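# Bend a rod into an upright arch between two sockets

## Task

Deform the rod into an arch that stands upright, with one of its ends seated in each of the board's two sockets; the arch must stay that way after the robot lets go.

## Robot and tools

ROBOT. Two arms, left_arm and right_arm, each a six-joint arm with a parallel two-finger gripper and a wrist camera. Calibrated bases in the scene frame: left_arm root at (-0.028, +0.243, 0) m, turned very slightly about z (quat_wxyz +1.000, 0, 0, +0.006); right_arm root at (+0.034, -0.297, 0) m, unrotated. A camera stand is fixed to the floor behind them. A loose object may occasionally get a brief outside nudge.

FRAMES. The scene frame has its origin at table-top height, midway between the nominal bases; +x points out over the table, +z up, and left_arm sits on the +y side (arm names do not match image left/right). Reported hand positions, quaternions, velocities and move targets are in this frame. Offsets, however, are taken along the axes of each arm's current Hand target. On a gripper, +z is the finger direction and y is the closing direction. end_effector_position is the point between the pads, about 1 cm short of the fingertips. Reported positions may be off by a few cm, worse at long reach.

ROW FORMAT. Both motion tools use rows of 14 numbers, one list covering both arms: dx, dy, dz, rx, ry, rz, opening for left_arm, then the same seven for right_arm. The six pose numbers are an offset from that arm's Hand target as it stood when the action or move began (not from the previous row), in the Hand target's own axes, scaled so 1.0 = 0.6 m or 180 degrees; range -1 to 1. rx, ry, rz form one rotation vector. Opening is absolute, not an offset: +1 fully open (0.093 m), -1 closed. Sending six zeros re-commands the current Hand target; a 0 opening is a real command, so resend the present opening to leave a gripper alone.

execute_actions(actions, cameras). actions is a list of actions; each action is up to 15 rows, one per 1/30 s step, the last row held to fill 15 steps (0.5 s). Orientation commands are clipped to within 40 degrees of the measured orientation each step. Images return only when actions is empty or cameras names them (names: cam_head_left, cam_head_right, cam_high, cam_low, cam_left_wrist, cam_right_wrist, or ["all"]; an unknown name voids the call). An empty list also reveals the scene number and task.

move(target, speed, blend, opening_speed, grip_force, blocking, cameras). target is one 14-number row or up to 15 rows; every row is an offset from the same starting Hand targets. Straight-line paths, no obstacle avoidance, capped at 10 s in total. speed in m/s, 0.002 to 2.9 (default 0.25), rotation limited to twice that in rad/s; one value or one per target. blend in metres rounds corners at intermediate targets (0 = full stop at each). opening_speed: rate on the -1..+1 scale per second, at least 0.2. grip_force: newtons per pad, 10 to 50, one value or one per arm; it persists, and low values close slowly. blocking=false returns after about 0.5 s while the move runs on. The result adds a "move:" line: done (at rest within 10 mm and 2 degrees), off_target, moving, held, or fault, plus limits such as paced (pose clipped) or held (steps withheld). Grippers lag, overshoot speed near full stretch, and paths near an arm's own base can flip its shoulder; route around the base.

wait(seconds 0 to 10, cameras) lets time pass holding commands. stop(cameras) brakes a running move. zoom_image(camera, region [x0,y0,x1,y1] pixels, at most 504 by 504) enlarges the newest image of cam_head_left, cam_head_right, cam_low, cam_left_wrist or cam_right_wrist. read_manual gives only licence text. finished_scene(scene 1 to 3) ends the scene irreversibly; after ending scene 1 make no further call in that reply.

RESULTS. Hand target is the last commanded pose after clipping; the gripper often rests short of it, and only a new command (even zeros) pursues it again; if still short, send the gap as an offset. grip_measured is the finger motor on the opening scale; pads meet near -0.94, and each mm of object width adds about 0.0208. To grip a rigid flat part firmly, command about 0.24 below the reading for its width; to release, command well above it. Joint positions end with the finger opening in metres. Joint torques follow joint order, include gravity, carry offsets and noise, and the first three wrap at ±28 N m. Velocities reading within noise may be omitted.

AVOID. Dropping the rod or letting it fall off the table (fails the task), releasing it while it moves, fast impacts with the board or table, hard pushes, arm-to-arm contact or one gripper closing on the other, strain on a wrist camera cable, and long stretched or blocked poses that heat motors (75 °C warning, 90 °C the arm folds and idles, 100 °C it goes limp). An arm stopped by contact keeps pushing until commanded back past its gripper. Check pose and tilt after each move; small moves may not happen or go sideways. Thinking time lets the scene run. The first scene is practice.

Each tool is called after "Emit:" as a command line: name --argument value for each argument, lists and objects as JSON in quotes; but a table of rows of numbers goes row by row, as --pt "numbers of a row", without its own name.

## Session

Emit:
execute_actions --actions '[]'

Scene clock: 0.00 s.
left_arm: end_effector_position=(+0.3666, +0.2841, +0.1017) grip_measured=+1.000 end_effector_quat_wxyz=(+0.577, -0.084, +0.809, +0.077) | right_arm: end_effector_position=(+0.4122, -0.3274, +0.0637) grip_measured=+1.000 end_effector_quat_wxyz=(+0.504, +0.060, +0.855, -0.108)
Joint positions: left_arm=[0.004 1.544 0.406 0.803 -0.206 -0.042 0.093] | right_arm=[0.049 1.553 0.406 0.635 0.289 0.018 0.093]
Joint velocities: within noise
Joint torques (N m): no reading
Heat: left arm: 34 °C; right arm: 33 °C.
Hand target: left_arm +0.3698, +0.2842, +0.1103; +0.588, -0.085, +0.801, +0.076 | right_arm +0.4138, -0.3272, +0.0667; +0.507, +0.060, +0.853, -0.107
Tool commands: left_gripper/opening=+1.0 right_gripper/opening=+1.0

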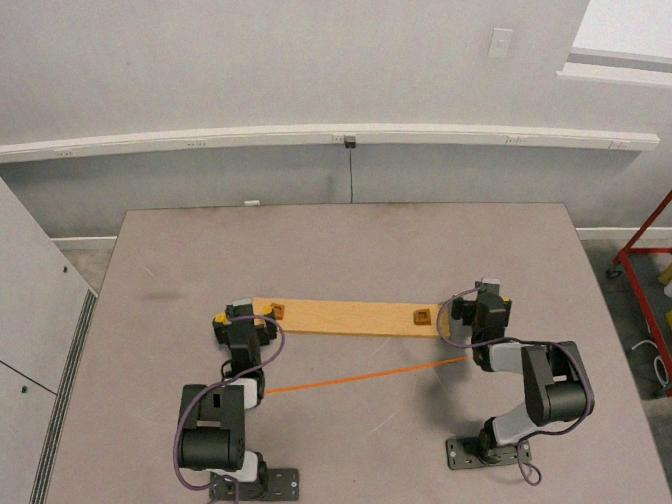

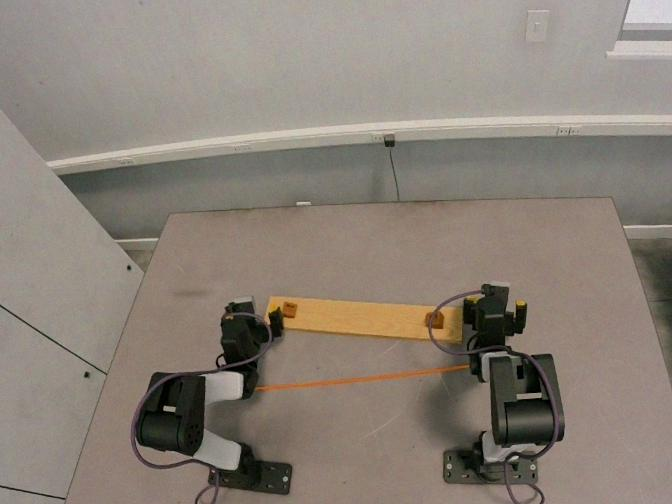

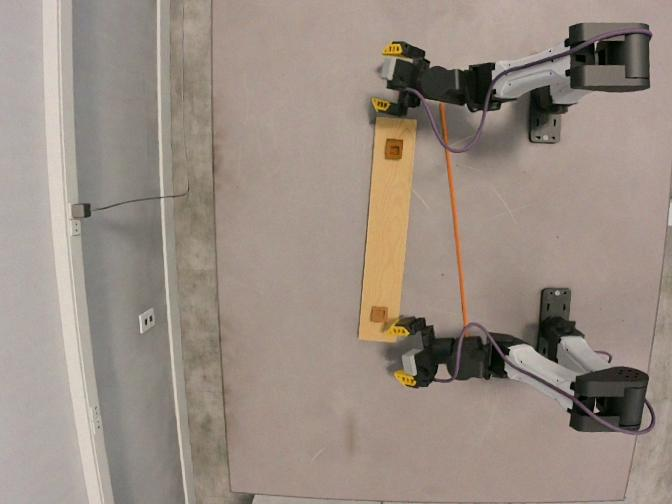

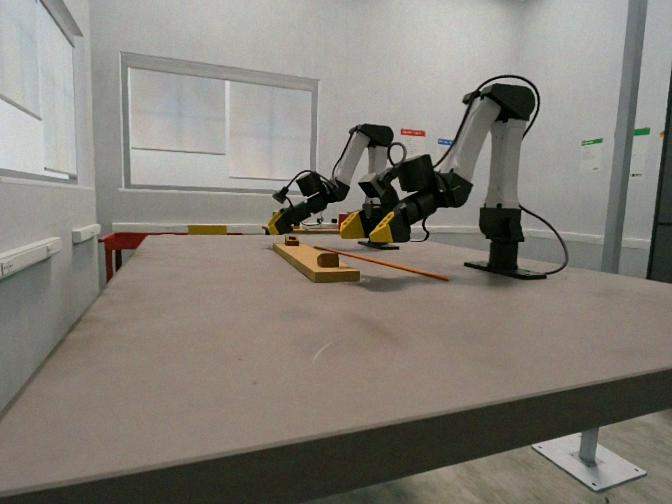

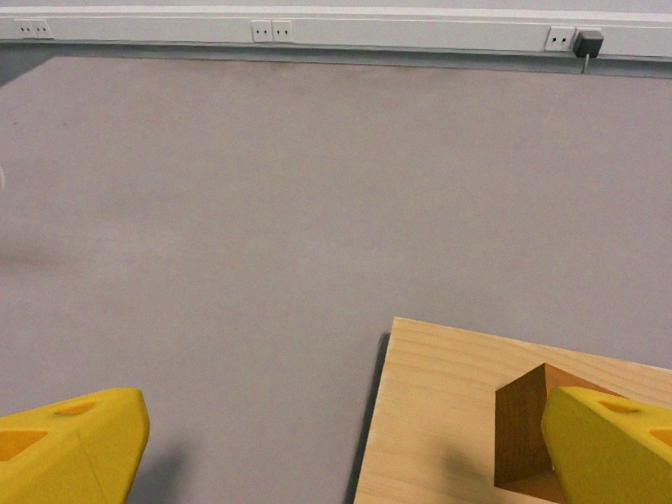

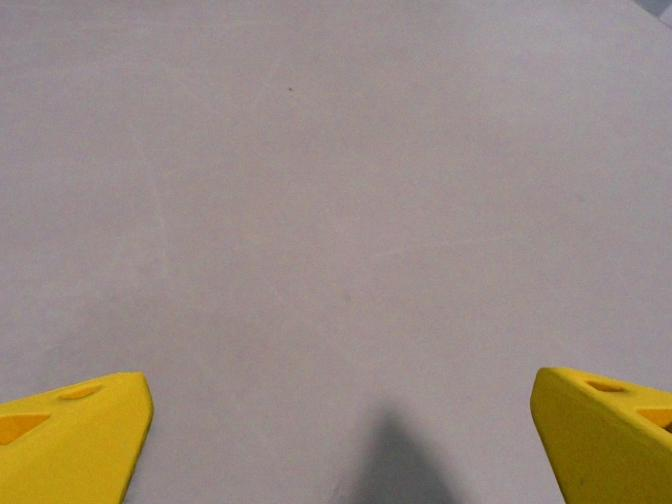

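Emit:
move --pt "-0.127 0.003 -0.04 0.12 0.1 0.18 0.3 -0.146 -0.02 -0.077 -0.12 0.06 -0.21 0.3" --pt "0.1605 -0.0287 -0.263 0.293 0.253 0.462 0.3 0.109 0.082 -0.24 -0.3054 0.145 -0.5275 0.3" --speed 0.35 --blend 0.04 --cameras '["cam_high","cam_left_wrist","cam_right_wrist"]'

Scene clock: 24.27 s.
left_arm: end_effector_position=(+0.2024, +0.2280, +0.0634) grip_measured=+0.302 end_effector_quat_wxyz=(+0.058, +0.649, +0.756, +0.061) | right_arm: end_effector_position=(+0.2778, -0.2419, +0.0753) grip_measured=+0.301 end_effector_quat_wxyz=(-0.084, +0.743, -0.661, +0.061)
Joint positions: left_arm=[-0.1 1.292 0.792 -0.904 -0.032 1.335 0.06] | right_arm=[0.226 1.318 0.851 -0.897 0.001 -1.464 0.06]
Joint torques (N m): left_arm=[-0.53 -6.63 5.48 0.47 0.05 -0.01] | right_arm=[0.51 -3.96 6.2 0.54 0.18 -0.2]
Heat: left arm: 40 °C; right arm: 35 °C.
Hand target: left_arm +0.1988, +0.2281, +0.0649; +0.057, +0.655, +0.751, +0.065 | right_arm +0.2702, -0.2446, +0.0701; -0.065, +0.750, -0.656, +0.057
Off the commanded pose: left_arm 0.004 m, 1 deg | right_arm 0.010 m, 2 deg.
move: done
Images, in order (width x height): cam_high 672x504, cam_left_wrist 672x504, cam_right_wrist 672x504.

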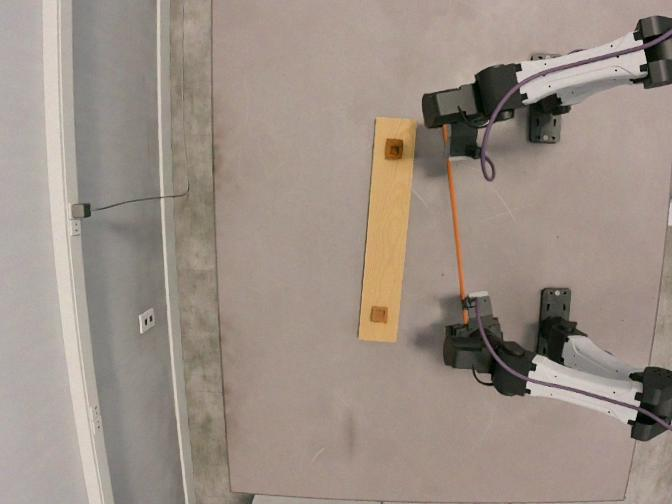

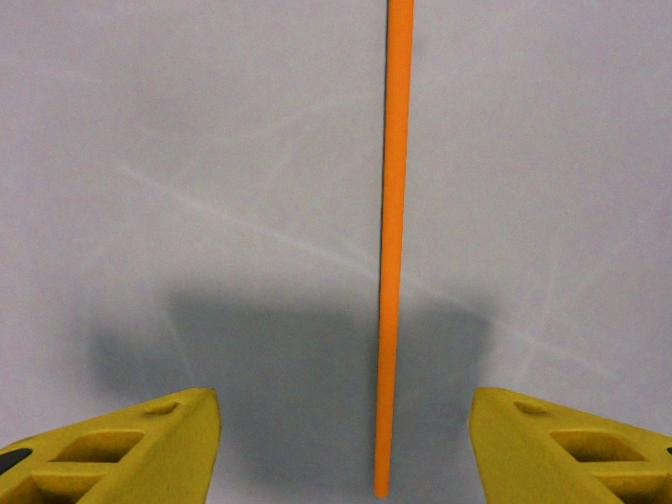

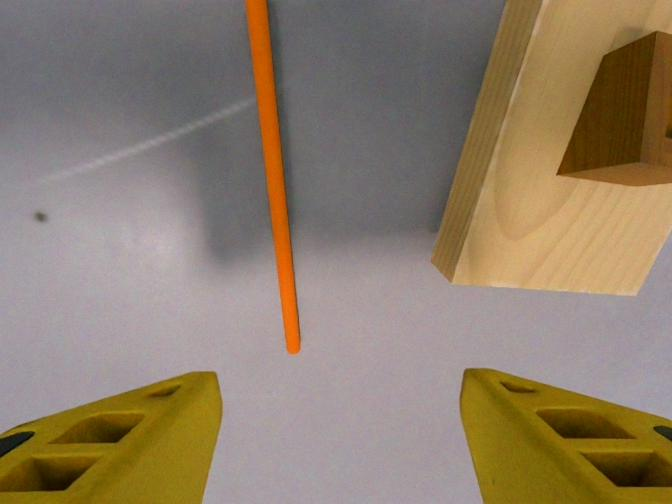

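Emit:
move --pt "0.0395 -0.031 0.0893 0 0 0 0.3 -0.0275 0.0387 0.104 0 0 0 0.3" --pt "0.0395 -0.031 0.085 0 0 0 -1 -0.0275 0.0387 0.102 0 0 0 -1" --speed 0.1 --opening_speed 1.0 --cameras '["cam_left_wrist","cam_right_wrist"]'

Scene clock: 37.90 s.
left_arm: end_effector_position=(+0.1569, +0.2448, +0.0145) grip_measured=-0.962 end_effector_quat_wxyz=(+0.018, +0.657, +0.753, +0.017) | right_arm: end_effector_position=(+0.2581, -0.2290, +0.0117) grip_measured=-0.972 end_effector_quat_wxyz=(-0.074, +0.751, -0.654, +0.055)
Joint positions: left_arm=[-0.004 1.288 0.595 -0.827 -0.001 1.444 0] | right_arm=[0.311 1.377 0.63 -0.64 0.019 -1.399 0]
Joint torques (N m): left_arm=[0.59 -4.56 4.57 1.48 -0.07 -0.04] | right_arm=[0.73 -2.92 5.45 0.81 0.19 0.01]
Heat: left arm: 37 °C; right arm: 34 °C.
Hand target: left_arm +0.1861, +0.2504, +0.0114; +0.057, +0.655, +0.751, +0.065 | right_arm +0.2558, -0.2299, +0.0058; -0.065, +0.750, -0.656, +0.057
Off the commanded pose: left_arm 0.030 m, 7 deg | right_arm 0.006 m, 1 deg.
move: off_target (left_arm)
Images, in order (width x height): cam_left_wrist 672x504, cam_right_wrist 672x504.

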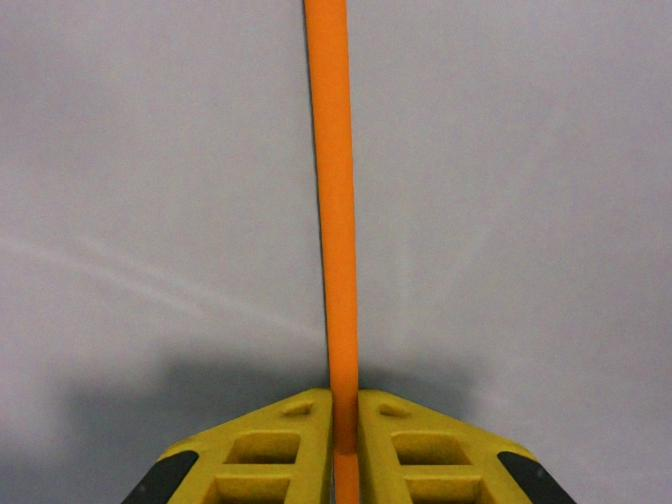

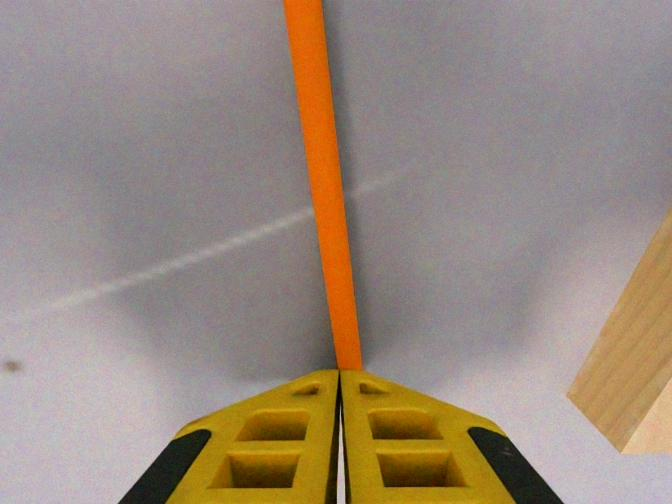

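Emit:
move --pt "0 0 0 0 0 0 -1 0 0 0 0 0 0 -0.3" --pt "0 0 0 0 0 0 -1 0 0.0023 0.0145 0 0 0 -0.3" --pt "0 0 0 0 0 0 -1 0 0.0023 0.0145 0 0 0 -1" --speed 0.06 --opening_speed 1.0 --cameras '["cam_right_wrist"]'

Scene clock: 44.17 s.
left_arm: end_effector_position=(+0.1569, +0.2448, +0.0145) grip_measured=-0.962 end_effector_quat_wxyz=(+0.018, +0.657, +0.753, +0.017) | right_arm: end_effector_position=(+0.2462, -0.2319, +0.0066) grip_measured=-0.949 end_effector_quat_wxyz=(-0.053, +0.753, -0.654, +0.043)
Joint positions: left_arm=[-0.004 1.288 0.595 -0.827 -0.001 1.444 0] | right_arm=[0.315 1.383 0.619 -0.672 0.019 -1.398 0]
Joint torques (N m): left_arm=[0.59 -4.56 4.6 1.47 -0.07 -0.05] | right_arm=[0.38 -1.66 4.38 1.37 0.17 -0.01]
Heat: left arm: 37 °C; right arm: 34 °C.
Hand target: left_arm +0.1861, +0.2504, +0.0114; +0.057, +0.655, +0.751, +0.065 | right_arm +0.2560, -0.2299, -0.0030; -0.065, +0.750, -0.656, +0.057
Off the commanded pose: left_arm 0.030 m, 7 deg | right_arm 0.014 m, 2 deg.
move: off_target (left_arm, right_arm); target 3's new opening was sent with right_arm's hand 0.012 m and 1 deg from that target
Images, in order (width x height): cam_right_wrist 672x504.

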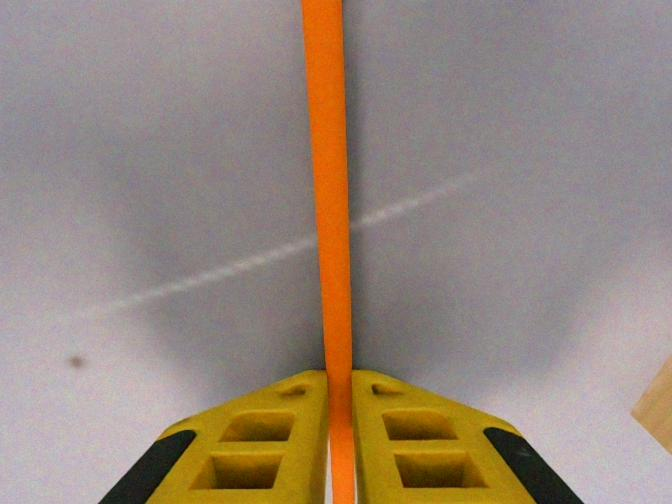

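Emit:
move --pt "0 0.013 -0.074 0 0 0 -1 0 -0.013 -0.074 0 0 0 -1" --pt "-0.009 0.274 -0.356 -0.3337 -0.029 0.035 -1 -0.004 -0.1257 -0.406 0.3337 0.0286 0.034 -1" --speed 0.25 --blend 0.02 --cameras '["cam_high"]'

Emit:
move --pt "-0.0167 0 0 0 -0.0513 -0.141 -1 -0.0133 0 0 0 -0.0513 0.141 -1" --pt "-0.0583 0.0228 0.0627 0 -0.1026 -0.282 -1 -0.0567 -0.0228 0.0627 0 -0.1026 0.282 -1" --pt "-0.1467 0.0473 0.13 0 -0.148 -0.4073 -1 -0.1417 -0.049 0.1347 0 -0.148 0.4073 -1" --pt "-0.1467 -0.1015 0.184 0 -0.148 -0.4073 -1 -0.1417 0.1468 0.206 0 -0.148 0.4073 -1" --speed 0.25 --blend 0.01 --cameras '["cam_high","cam_low"]'

Emit:
zoom_image --camera "cam_low" --region '[260, 180, 360, 280]'

Emit:
zoom_image --camera "cam_high" --region '[350, 120, 450, 340]'

Scene clock: 78.83 s.
left_arm: end_effector_position=(+0.3082, +0.2592, +0.2498) grip_measured=-0.962 end_effector_quat_wxyz=(+0.403, +0.583, +0.581, +0.400) | right_arm: end_effector_position=(+0.2875, -0.2228, +0.2501) grip_measured=-0.961 end_effector_quat_wxyz=(-0.407, +0.580, -0.582, +0.399)
Joint positions: left_arm=[0.083 0.914 0.726 -0.175 0.094 1.605 0] | right_arm=[0.656 0.653 0.681 -0.469 0.6 -1.299 0]
Joint torques (N m): left_arm=[0.76 -2.25 7.04 2.16 0.15 -0.15] | right_arm=[0.49 -0.03 7.05 2.05 0.42 -0.16]
Heat: left arm: 37 °C; right arm: 34 °C.
Hand target: left_arm +0.3108, +0.2620, +0.2502; +0.406, +0.579, +0.579, +0.406 | right_arm +0.2877, -0.2234, +0.2499; -0.406, +0.579, -0.579, +0.406
Off the commanded pose: left_arm 0.004 m, 1 deg | right_arm 0.001 m, 1 deg.
move: done
Images, in order (width x height): cam_high 672x504.

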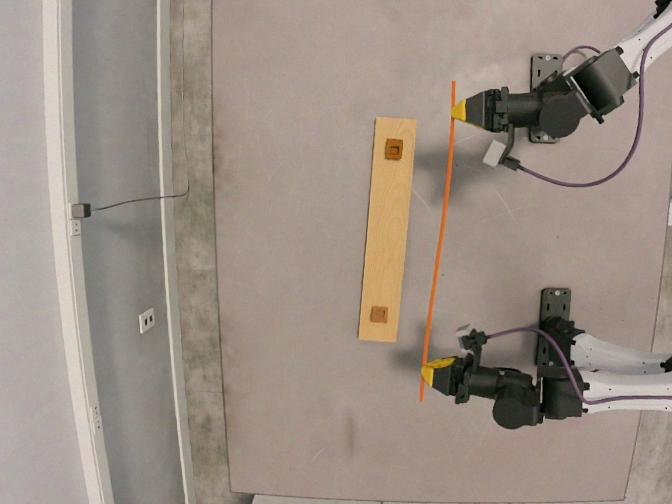

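Scene clock: 83.33 s.
left_arm: end_effector_position=(+0.3958, +0.1892, +0.1518) grip_measured=-0.962 end_effector_quat_wxyz=(+0.673, +0.190, +0.715, -0.018) | right_arm: end_effector_position=(+0.3790, -0.1513, +0.1235) grip_measured=-0.961 end_effector_quat_wxyz=(+0.675, -0.185, +0.714, +0.020)
Joint positions: left_arm=[-0.037 1.642 0.473 1.073 0.261 0.258 0] | right_arm=[0.496 1.633 0.223 1.321 0.212 -0.205 0]
Joint torques (N m): left_arm=[-1.84 -6.6 5.35 2.16 0.38 -0.55] | right_arm=[1.88 -4.25 4.67 2.37 -0.36 0.11]
Heat: left arm: 38 °C; right arm: 36 °C.
Hand target: left_arm +0.3939, +0.1740, +0.1554; +0.680, +0.195, +0.705, -0.049 | right_arm +0.3738, -0.1382, +0.1251; +0.680, -0.195, +0.705, +0.050
Off the commanded pose: left_arm 0.016 m, 4 deg | right_arm 0.014 m, 4 deg.
move: off_target (left_arm, right_arm)
Images, in order (width x height): cam_high 672x504, cam_low 672x504.

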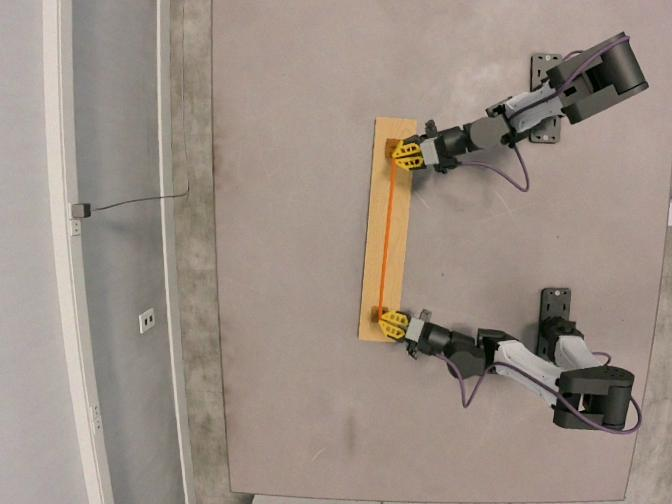

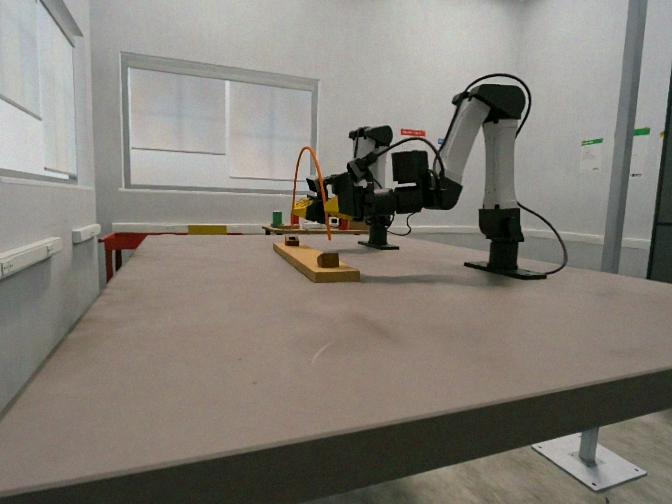

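Scaled by 5.040 from the camera's 672x504 image, which has a finer 960x720 frame.

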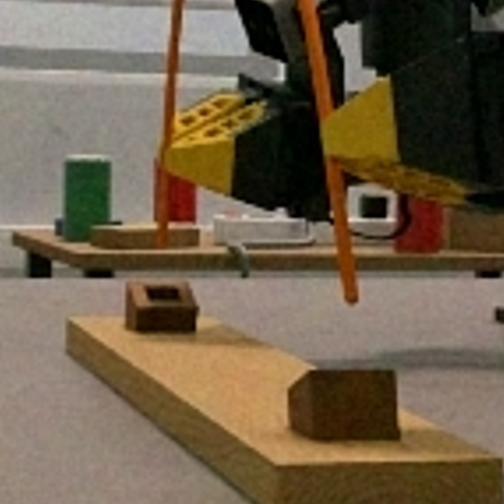

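Scaled by 2.291 from the camera's 672x504 image, which has a finer 960x720 frame.

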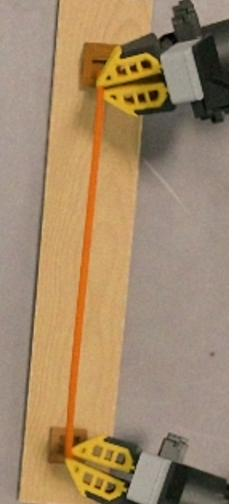

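Emit:
move --target '[0.0733,-0.0152,0.0038,0,0,0,-1,0.0668,0.0138,0.0033,0,0,0,-1]' --speed 0.08 --cameras '["cam_high","cam_low"]'

Emit:
zoom_image --camera "cam_low" --region '[260, 180, 360, 280]'

Emit:
zoom_image --camera "cam_high" --region '[350, 120, 450, 340]'

Scene clock: 91.93 s.
left_arm: end_effector_position=(+0.3983, +0.1896, +0.1100) grip_measured=-0.962 end_effector_quat_wxyz=(+0.676, +0.187, +0.712, -0.018) | right_arm: end_effector_position=(+0.3801, -0.1499, +0.0824) grip_measured=-0.961 end_effector_quat_wxyz=(+0.652, -0.195, +0.733, +0.014)
Joint positions: left_arm=[-0.037 1.876 0.441 1.347 0.257 0.253 0] | right_arm=[0.5 1.852 0.221 1.477 0.216 -0.205 0]
Joint torques (N m): left_arm=[-1.8 -7.38 2.81 2.2 0.4 -0.49] | right_arm=[1.74 -1.29 2.26 3.06 -0.35 0.19]
Heat: left arm: 41 °C; right arm: 38 °C.
Hand target: left_arm +0.3930, +0.1740, +0.1104; +0.680, +0.195, +0.705, -0.049 | right_arm +0.3729, -0.1383, +0.0842; +0.680, -0.195, +0.705, +0.050
Off the commanded pose: left_arm 0.017 m, 4 deg | right_arm 0.014 m, 6 deg.
joint sent to its limit (right arm) — joint 4 (wrist pitch), upper limit. The joint targets still meet the commanded pose.
move: off_target (left_arm, right_arm)
Images, in order (width x height): cam_high 672x504, cam_low 672x504.

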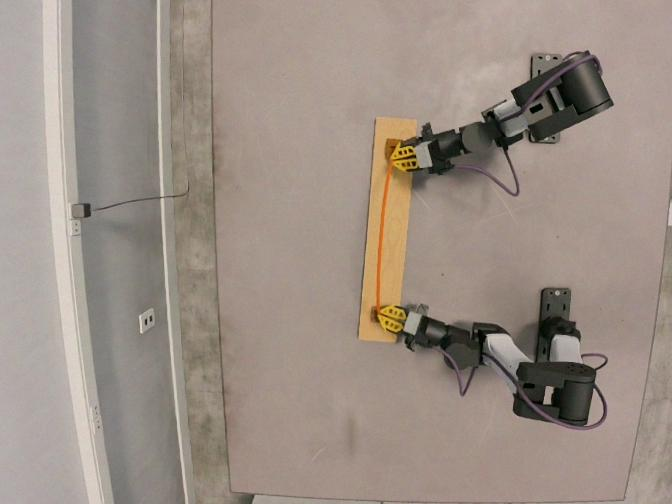

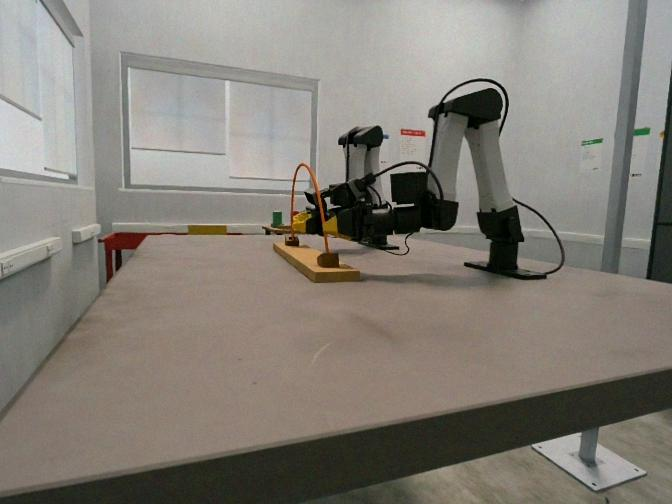

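Scaled by 5.040 from the camera's 672x504 image, which has a finer 960x720 frame.

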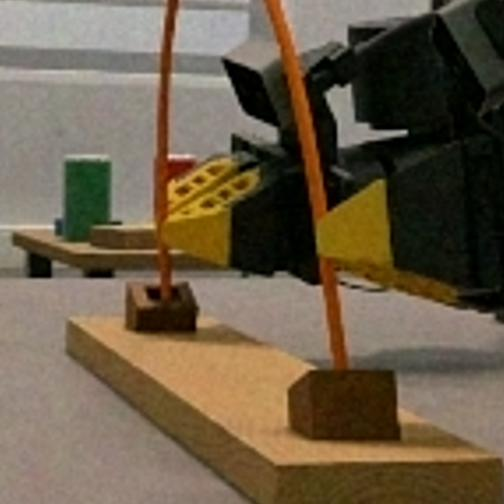

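Scaled by 2.291 from the camera's 672x504 image, which has a finer 960x720 frame.

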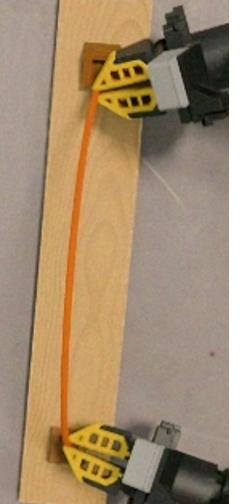

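Emit:
move --target '[0.0237,0.0145,-0.0053,0,0,0,-1,0.019,-0.009,-0.0033,0,0,0,-1]' --speed 0.06 --cameras '["cam_high","cam_low"]'

Emit:
zoom_image --camera "cam_low" --region '[260, 150, 380, 280]'

Emit:
zoom_image --camera "cam_high" --region '[350, 120, 450, 340]'

Scene clock: 98.17 s.
left_arm: end_effector_position=(+0.3975, +0.1915, +0.1087) grip_measured=-0.962 end_effector_quat_wxyz=(+0.689, +0.194, +0.698, -0.025) | right_arm: end_effector_position=(+0.3804, -0.1506, +0.0800) grip_measured=-0.961 end_effector_quat_wxyz=(+0.649, -0.197, +0.734, +0.016)
Joint positions: left_arm=[-0.015 1.931 0.437 1.443 0.304 0.25 0] | right_arm=[0.492 1.86 0.221 1.479 0.203 -0.205 0]
Joint torques (N m): left_arm=[-0.05 -6.19 2.43 1.97 0.4 -0.43] | right_arm=[-0.35 -0.23 1.28 3.05 -0.52 0.21]
Heat: left arm: 41 °C; right arm: 42 °C.
Hand target: left_arm +0.3929, +0.1862, +0.0983; +0.680, +0.195, +0.705, -0.049 | right_arm +0.3729, -0.1463, +0.0741; +0.680, -0.195, +0.705, +0.049
Off the commanded pose: left_arm 0.012 m, 3 deg | right_arm 0.010 m, 6 deg.
joint sent to its limit (right arm) — joint 4 (wrist pitch), upper limit. The joint targets are off in orientation, not in position.
move: off_target (left_arm, right_arm)
Images, in order (width x height): cam_high 672x504, cam_low 672x504.

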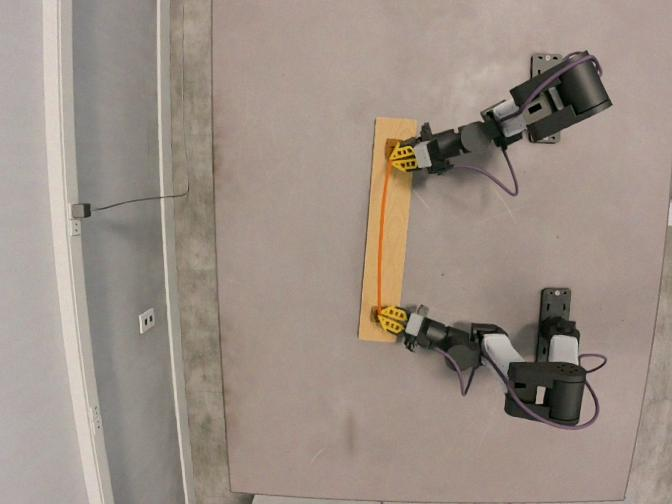

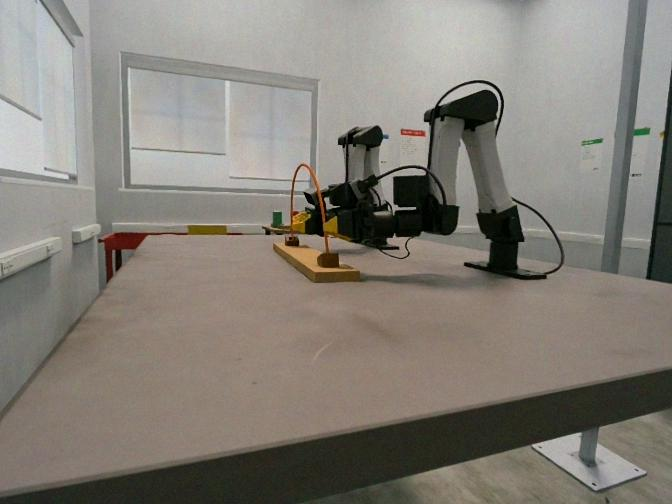

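Scaled by 3.877 from the camera's 672x504 image, which has a finer 960x720 frame.

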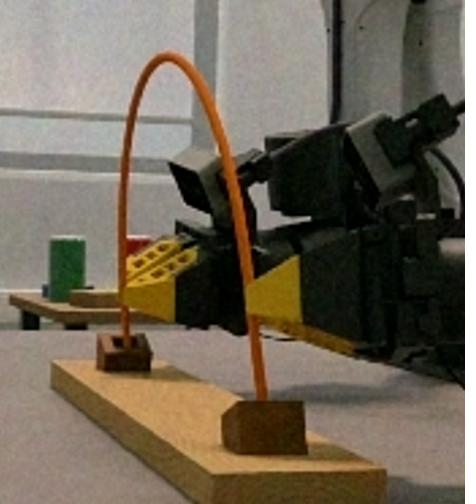

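Scaled by 2.291 from the camera's 672x504 image, which has a finer 960x720 frame.

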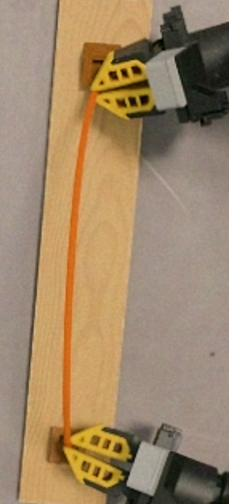

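Emit:
move --target '[-0.0147,-0.001,-0.012,0,0,0,-1,-0.0088,-0.0027,-0.0133,0,0,0,-1]' --speed 0.05 --cameras '["cam_high","cam_low"]'

Emit:
zoom_image --camera "cam_low" --region '[260, 150, 380, 280]'

Emit:
zoom_image --camera "cam_high" --region '[350, 120, 450, 340]'

Scene clock: 106.40 s.
left_arm: end_effector_position=(+0.3916, +0.1919, +0.1090) grip_measured=-0.962 end_effector_quat_wxyz=(+0.687, +0.193, +0.700, -0.025) | right_arm: end_effector_position=(+0.3764, -0.1517, +0.0811) grip_measured=-0.961 end_effector_quat_wxyz=(+0.649, -0.198, +0.734, +0.018)
Joint positions: left_arm=[-0.013 1.911 0.413 1.44 0.305 0.25 0] | right_arm=[0.492 1.844 0.204 1.479 0.197 -0.205 0]
Joint torques (N m): left_arm=[-0.17 -10.07 2.09 1.69 0.36 -0.44] | right_arm=[-0.17 -2.4 0.01 3.05 -0.45 0.19]
Heat: left arm: 41 °C; right arm: 44 °C.
Hand target: left_arm +0.3859, +0.1861, +0.1073; +0.680, +0.195, +0.705, -0.049 | right_arm +0.3660, -0.1493, +0.0802; +0.680, -0.195, +0.705, +0.050
Off the commanded pose: left_arm 0.008 m, 3 deg | right_arm 0.011 m, 6 deg.
joint sent to its limit (right arm) — joint 4 (wrist pitch), upper limit. The joint targets are off in orientation, not in position.
move: off_target (left_arm, right_arm)
Images, in order (width x height): cam_high 672x504, cam_low 672x504.

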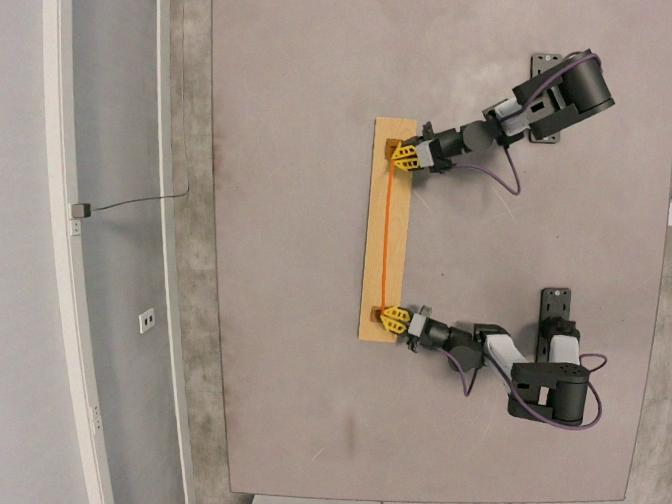

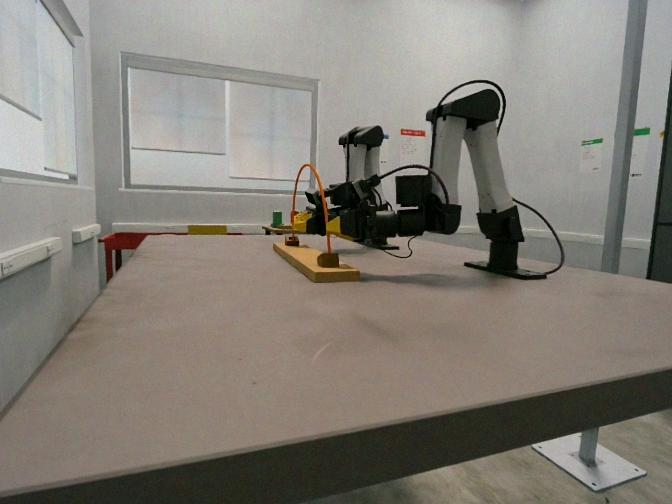

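Scaled by 3.877 from the camera's 672x504 image, which has a finer 960x720 frame.

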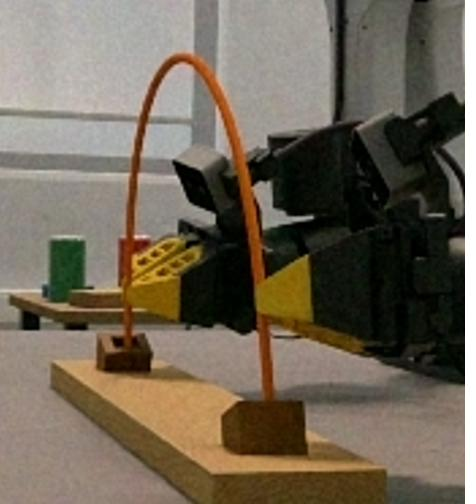

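Scaled by 2.291 from the camera's 672x504 image, which has a finer 960x720 frame.

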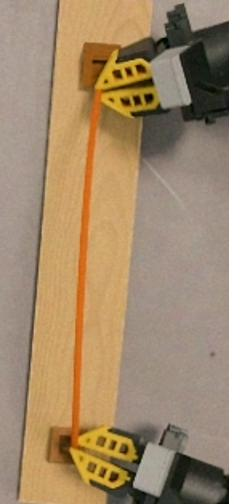

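Emit:
move --pt "-0.0055 0.006 -0.002 0 0 0 -1 -0.0127 -0.0042 -0.0015 0 0 0 -1" --pt "-0.0055 0.006 -0.002 0 0 0 0.1 -0.0127 -0.0042 -0.0015 0 0 0 0.1" --speed 0.05 --opening_speed 0.6 --cameras '["cam_high","cam_low"]'

Emit:
zoom_image --camera "cam_low" --region '[260, 150, 380, 280]'

Scene clock: 116.10 s.
left_arm: end_effector_position=(+0.3897, +0.1910, +0.1058) grip_measured=+0.098 end_effector_quat_wxyz=(+0.676, +0.192, +0.710, -0.045) | right_arm: end_effector_position=(+0.3649, -0.1537, +0.0685) grip_measured=+0.098 end_effector_quat_wxyz=(+0.631, -0.210, +0.746, +0.030)
Joint positions: left_arm=[-0.002 1.89 0.413 1.391 0.341 0.227 0.05] | right_arm=[0.486 1.843 0.164 1.472 0.16 -0.194 0.05]
Joint torques (N m): left_arm=[-0.1 -10.4 2.43 1.88 0.17 -0.17] | right_arm=[-0.2 -4.59 2.85 3.13 -0.11 0.02]
Heat: left arm: 40 °C; right arm: 46 °C.
Hand target: left_arm +0.3860, +0.1892, +0.1113; +0.680, +0.195, +0.705, -0.049 | right_arm +0.3659, -0.1504, +0.0882; +0.680, -0.195, +0.705, +0.050
Off the commanded pose: left_arm 0.007 m, 1 deg | right_arm 0.020 m, 8 deg.
joint sent to its limit (right arm) — joint 4 (wrist pitch), upper limit. The joint targets are off in orientation, not in position.
move: off_target (right_arm); target 2's new opening was sent with right_arm's hand 0.010 m and 6 deg from that target
Images, in order (width x height): cam_high 672x504, cam_low 672x504.

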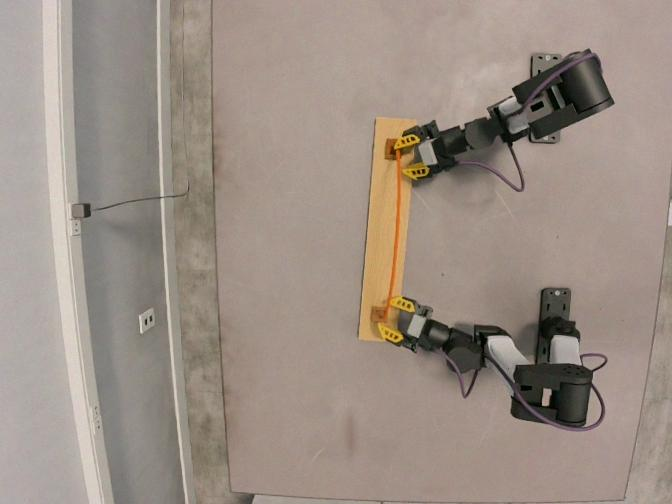

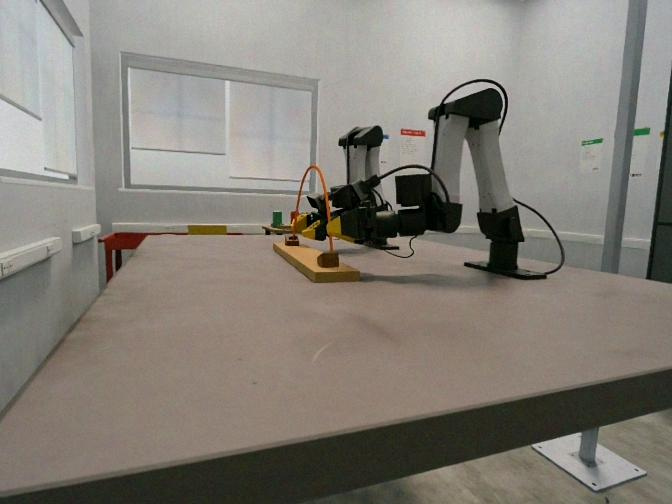

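Scaled by 3.877 from the camera's 672x504 image, which has a finer 960x720 frame.

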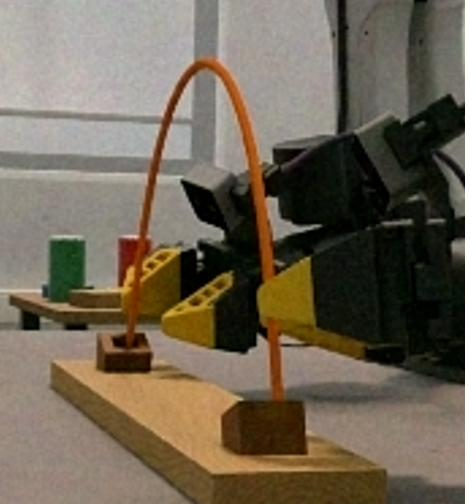

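Emit:
move --target '[0,0,-0.15,0,0,0,0.1,0,0,-0.1,0,0,0,0.1]' --speed 0.1 --cameras '["cam_high","cam_low"]'

Emit:
zoom_image --camera "cam_low" --region '[260, 150, 380, 280]'

Scene clock: 120.90 s.
left_arm: end_effector_position=(+0.3034, +0.2189, +0.1101) grip_measured=+0.098 end_effector_quat_wxyz=(+0.670, +0.187, +0.716, -0.056) | right_arm: end_effector_position=(+0.3206, -0.1652, +0.0924) grip_measured=+0.098 end_effector_quat_wxyz=(+0.648, -0.194, +0.736, +0.030)
Joint positions: left_arm=[0.168 1.626 0.09 1.427 0.517 0.227 0.05] | right_arm=[0.574 1.585 -0.005 1.425 0.265 -0.169 0.05]
Joint torques (N m): left_arm=[0.46 -7.04 2.58 1.98 0.19 -0.01] | right_arm=[0.66 -5.67 3.52 1.89 0.26 0.05]
Heat: left arm: 41 °C; right arm: 47 °C.
Hand target: left_arm +0.3015, +0.2192, +0.1178; +0.680, +0.195, +0.705, -0.049 | right_arm +0.3096, -0.1705, +0.0925; +0.680, -0.195, +0.705, +0.049
Off the commanded pose: left_arm 0.008 m, 2 deg | right_arm 0.012 m, 6 deg.
joint sent to its limit (right arm) — joint 3 (elbow), lower limit, where the elbow is as bent as it goes. The joint targets are off in position and orientation.
move: off_target (right_arm)
Images, in order (width x height): cam_high 672x504, cam_low 672x504.

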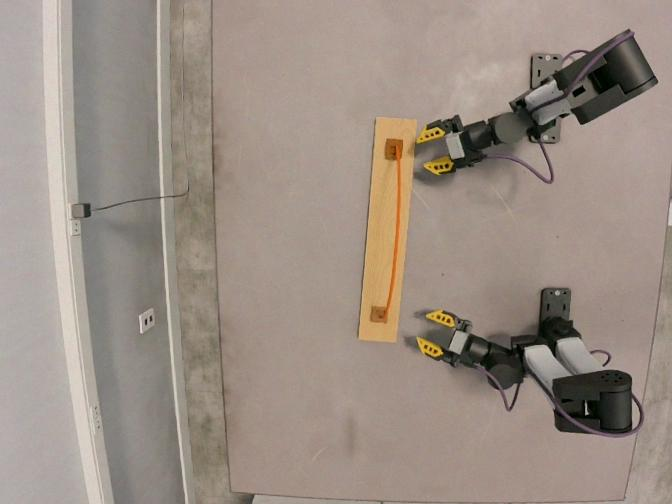

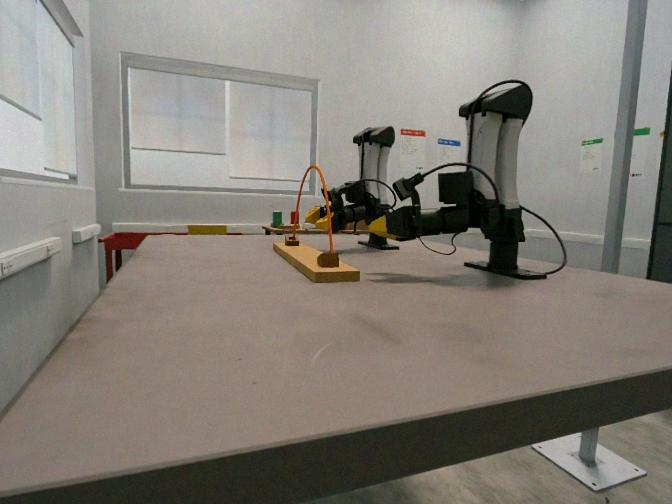

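Scaled by 3.877 from the camera's 672x504 image, which has a finer 960x720 frame.

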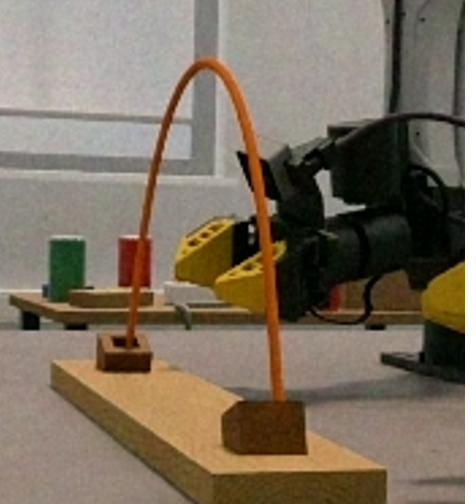

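Upright and stable.

Emit:
finished_scene --scene 3

The scene is finished: the task was done.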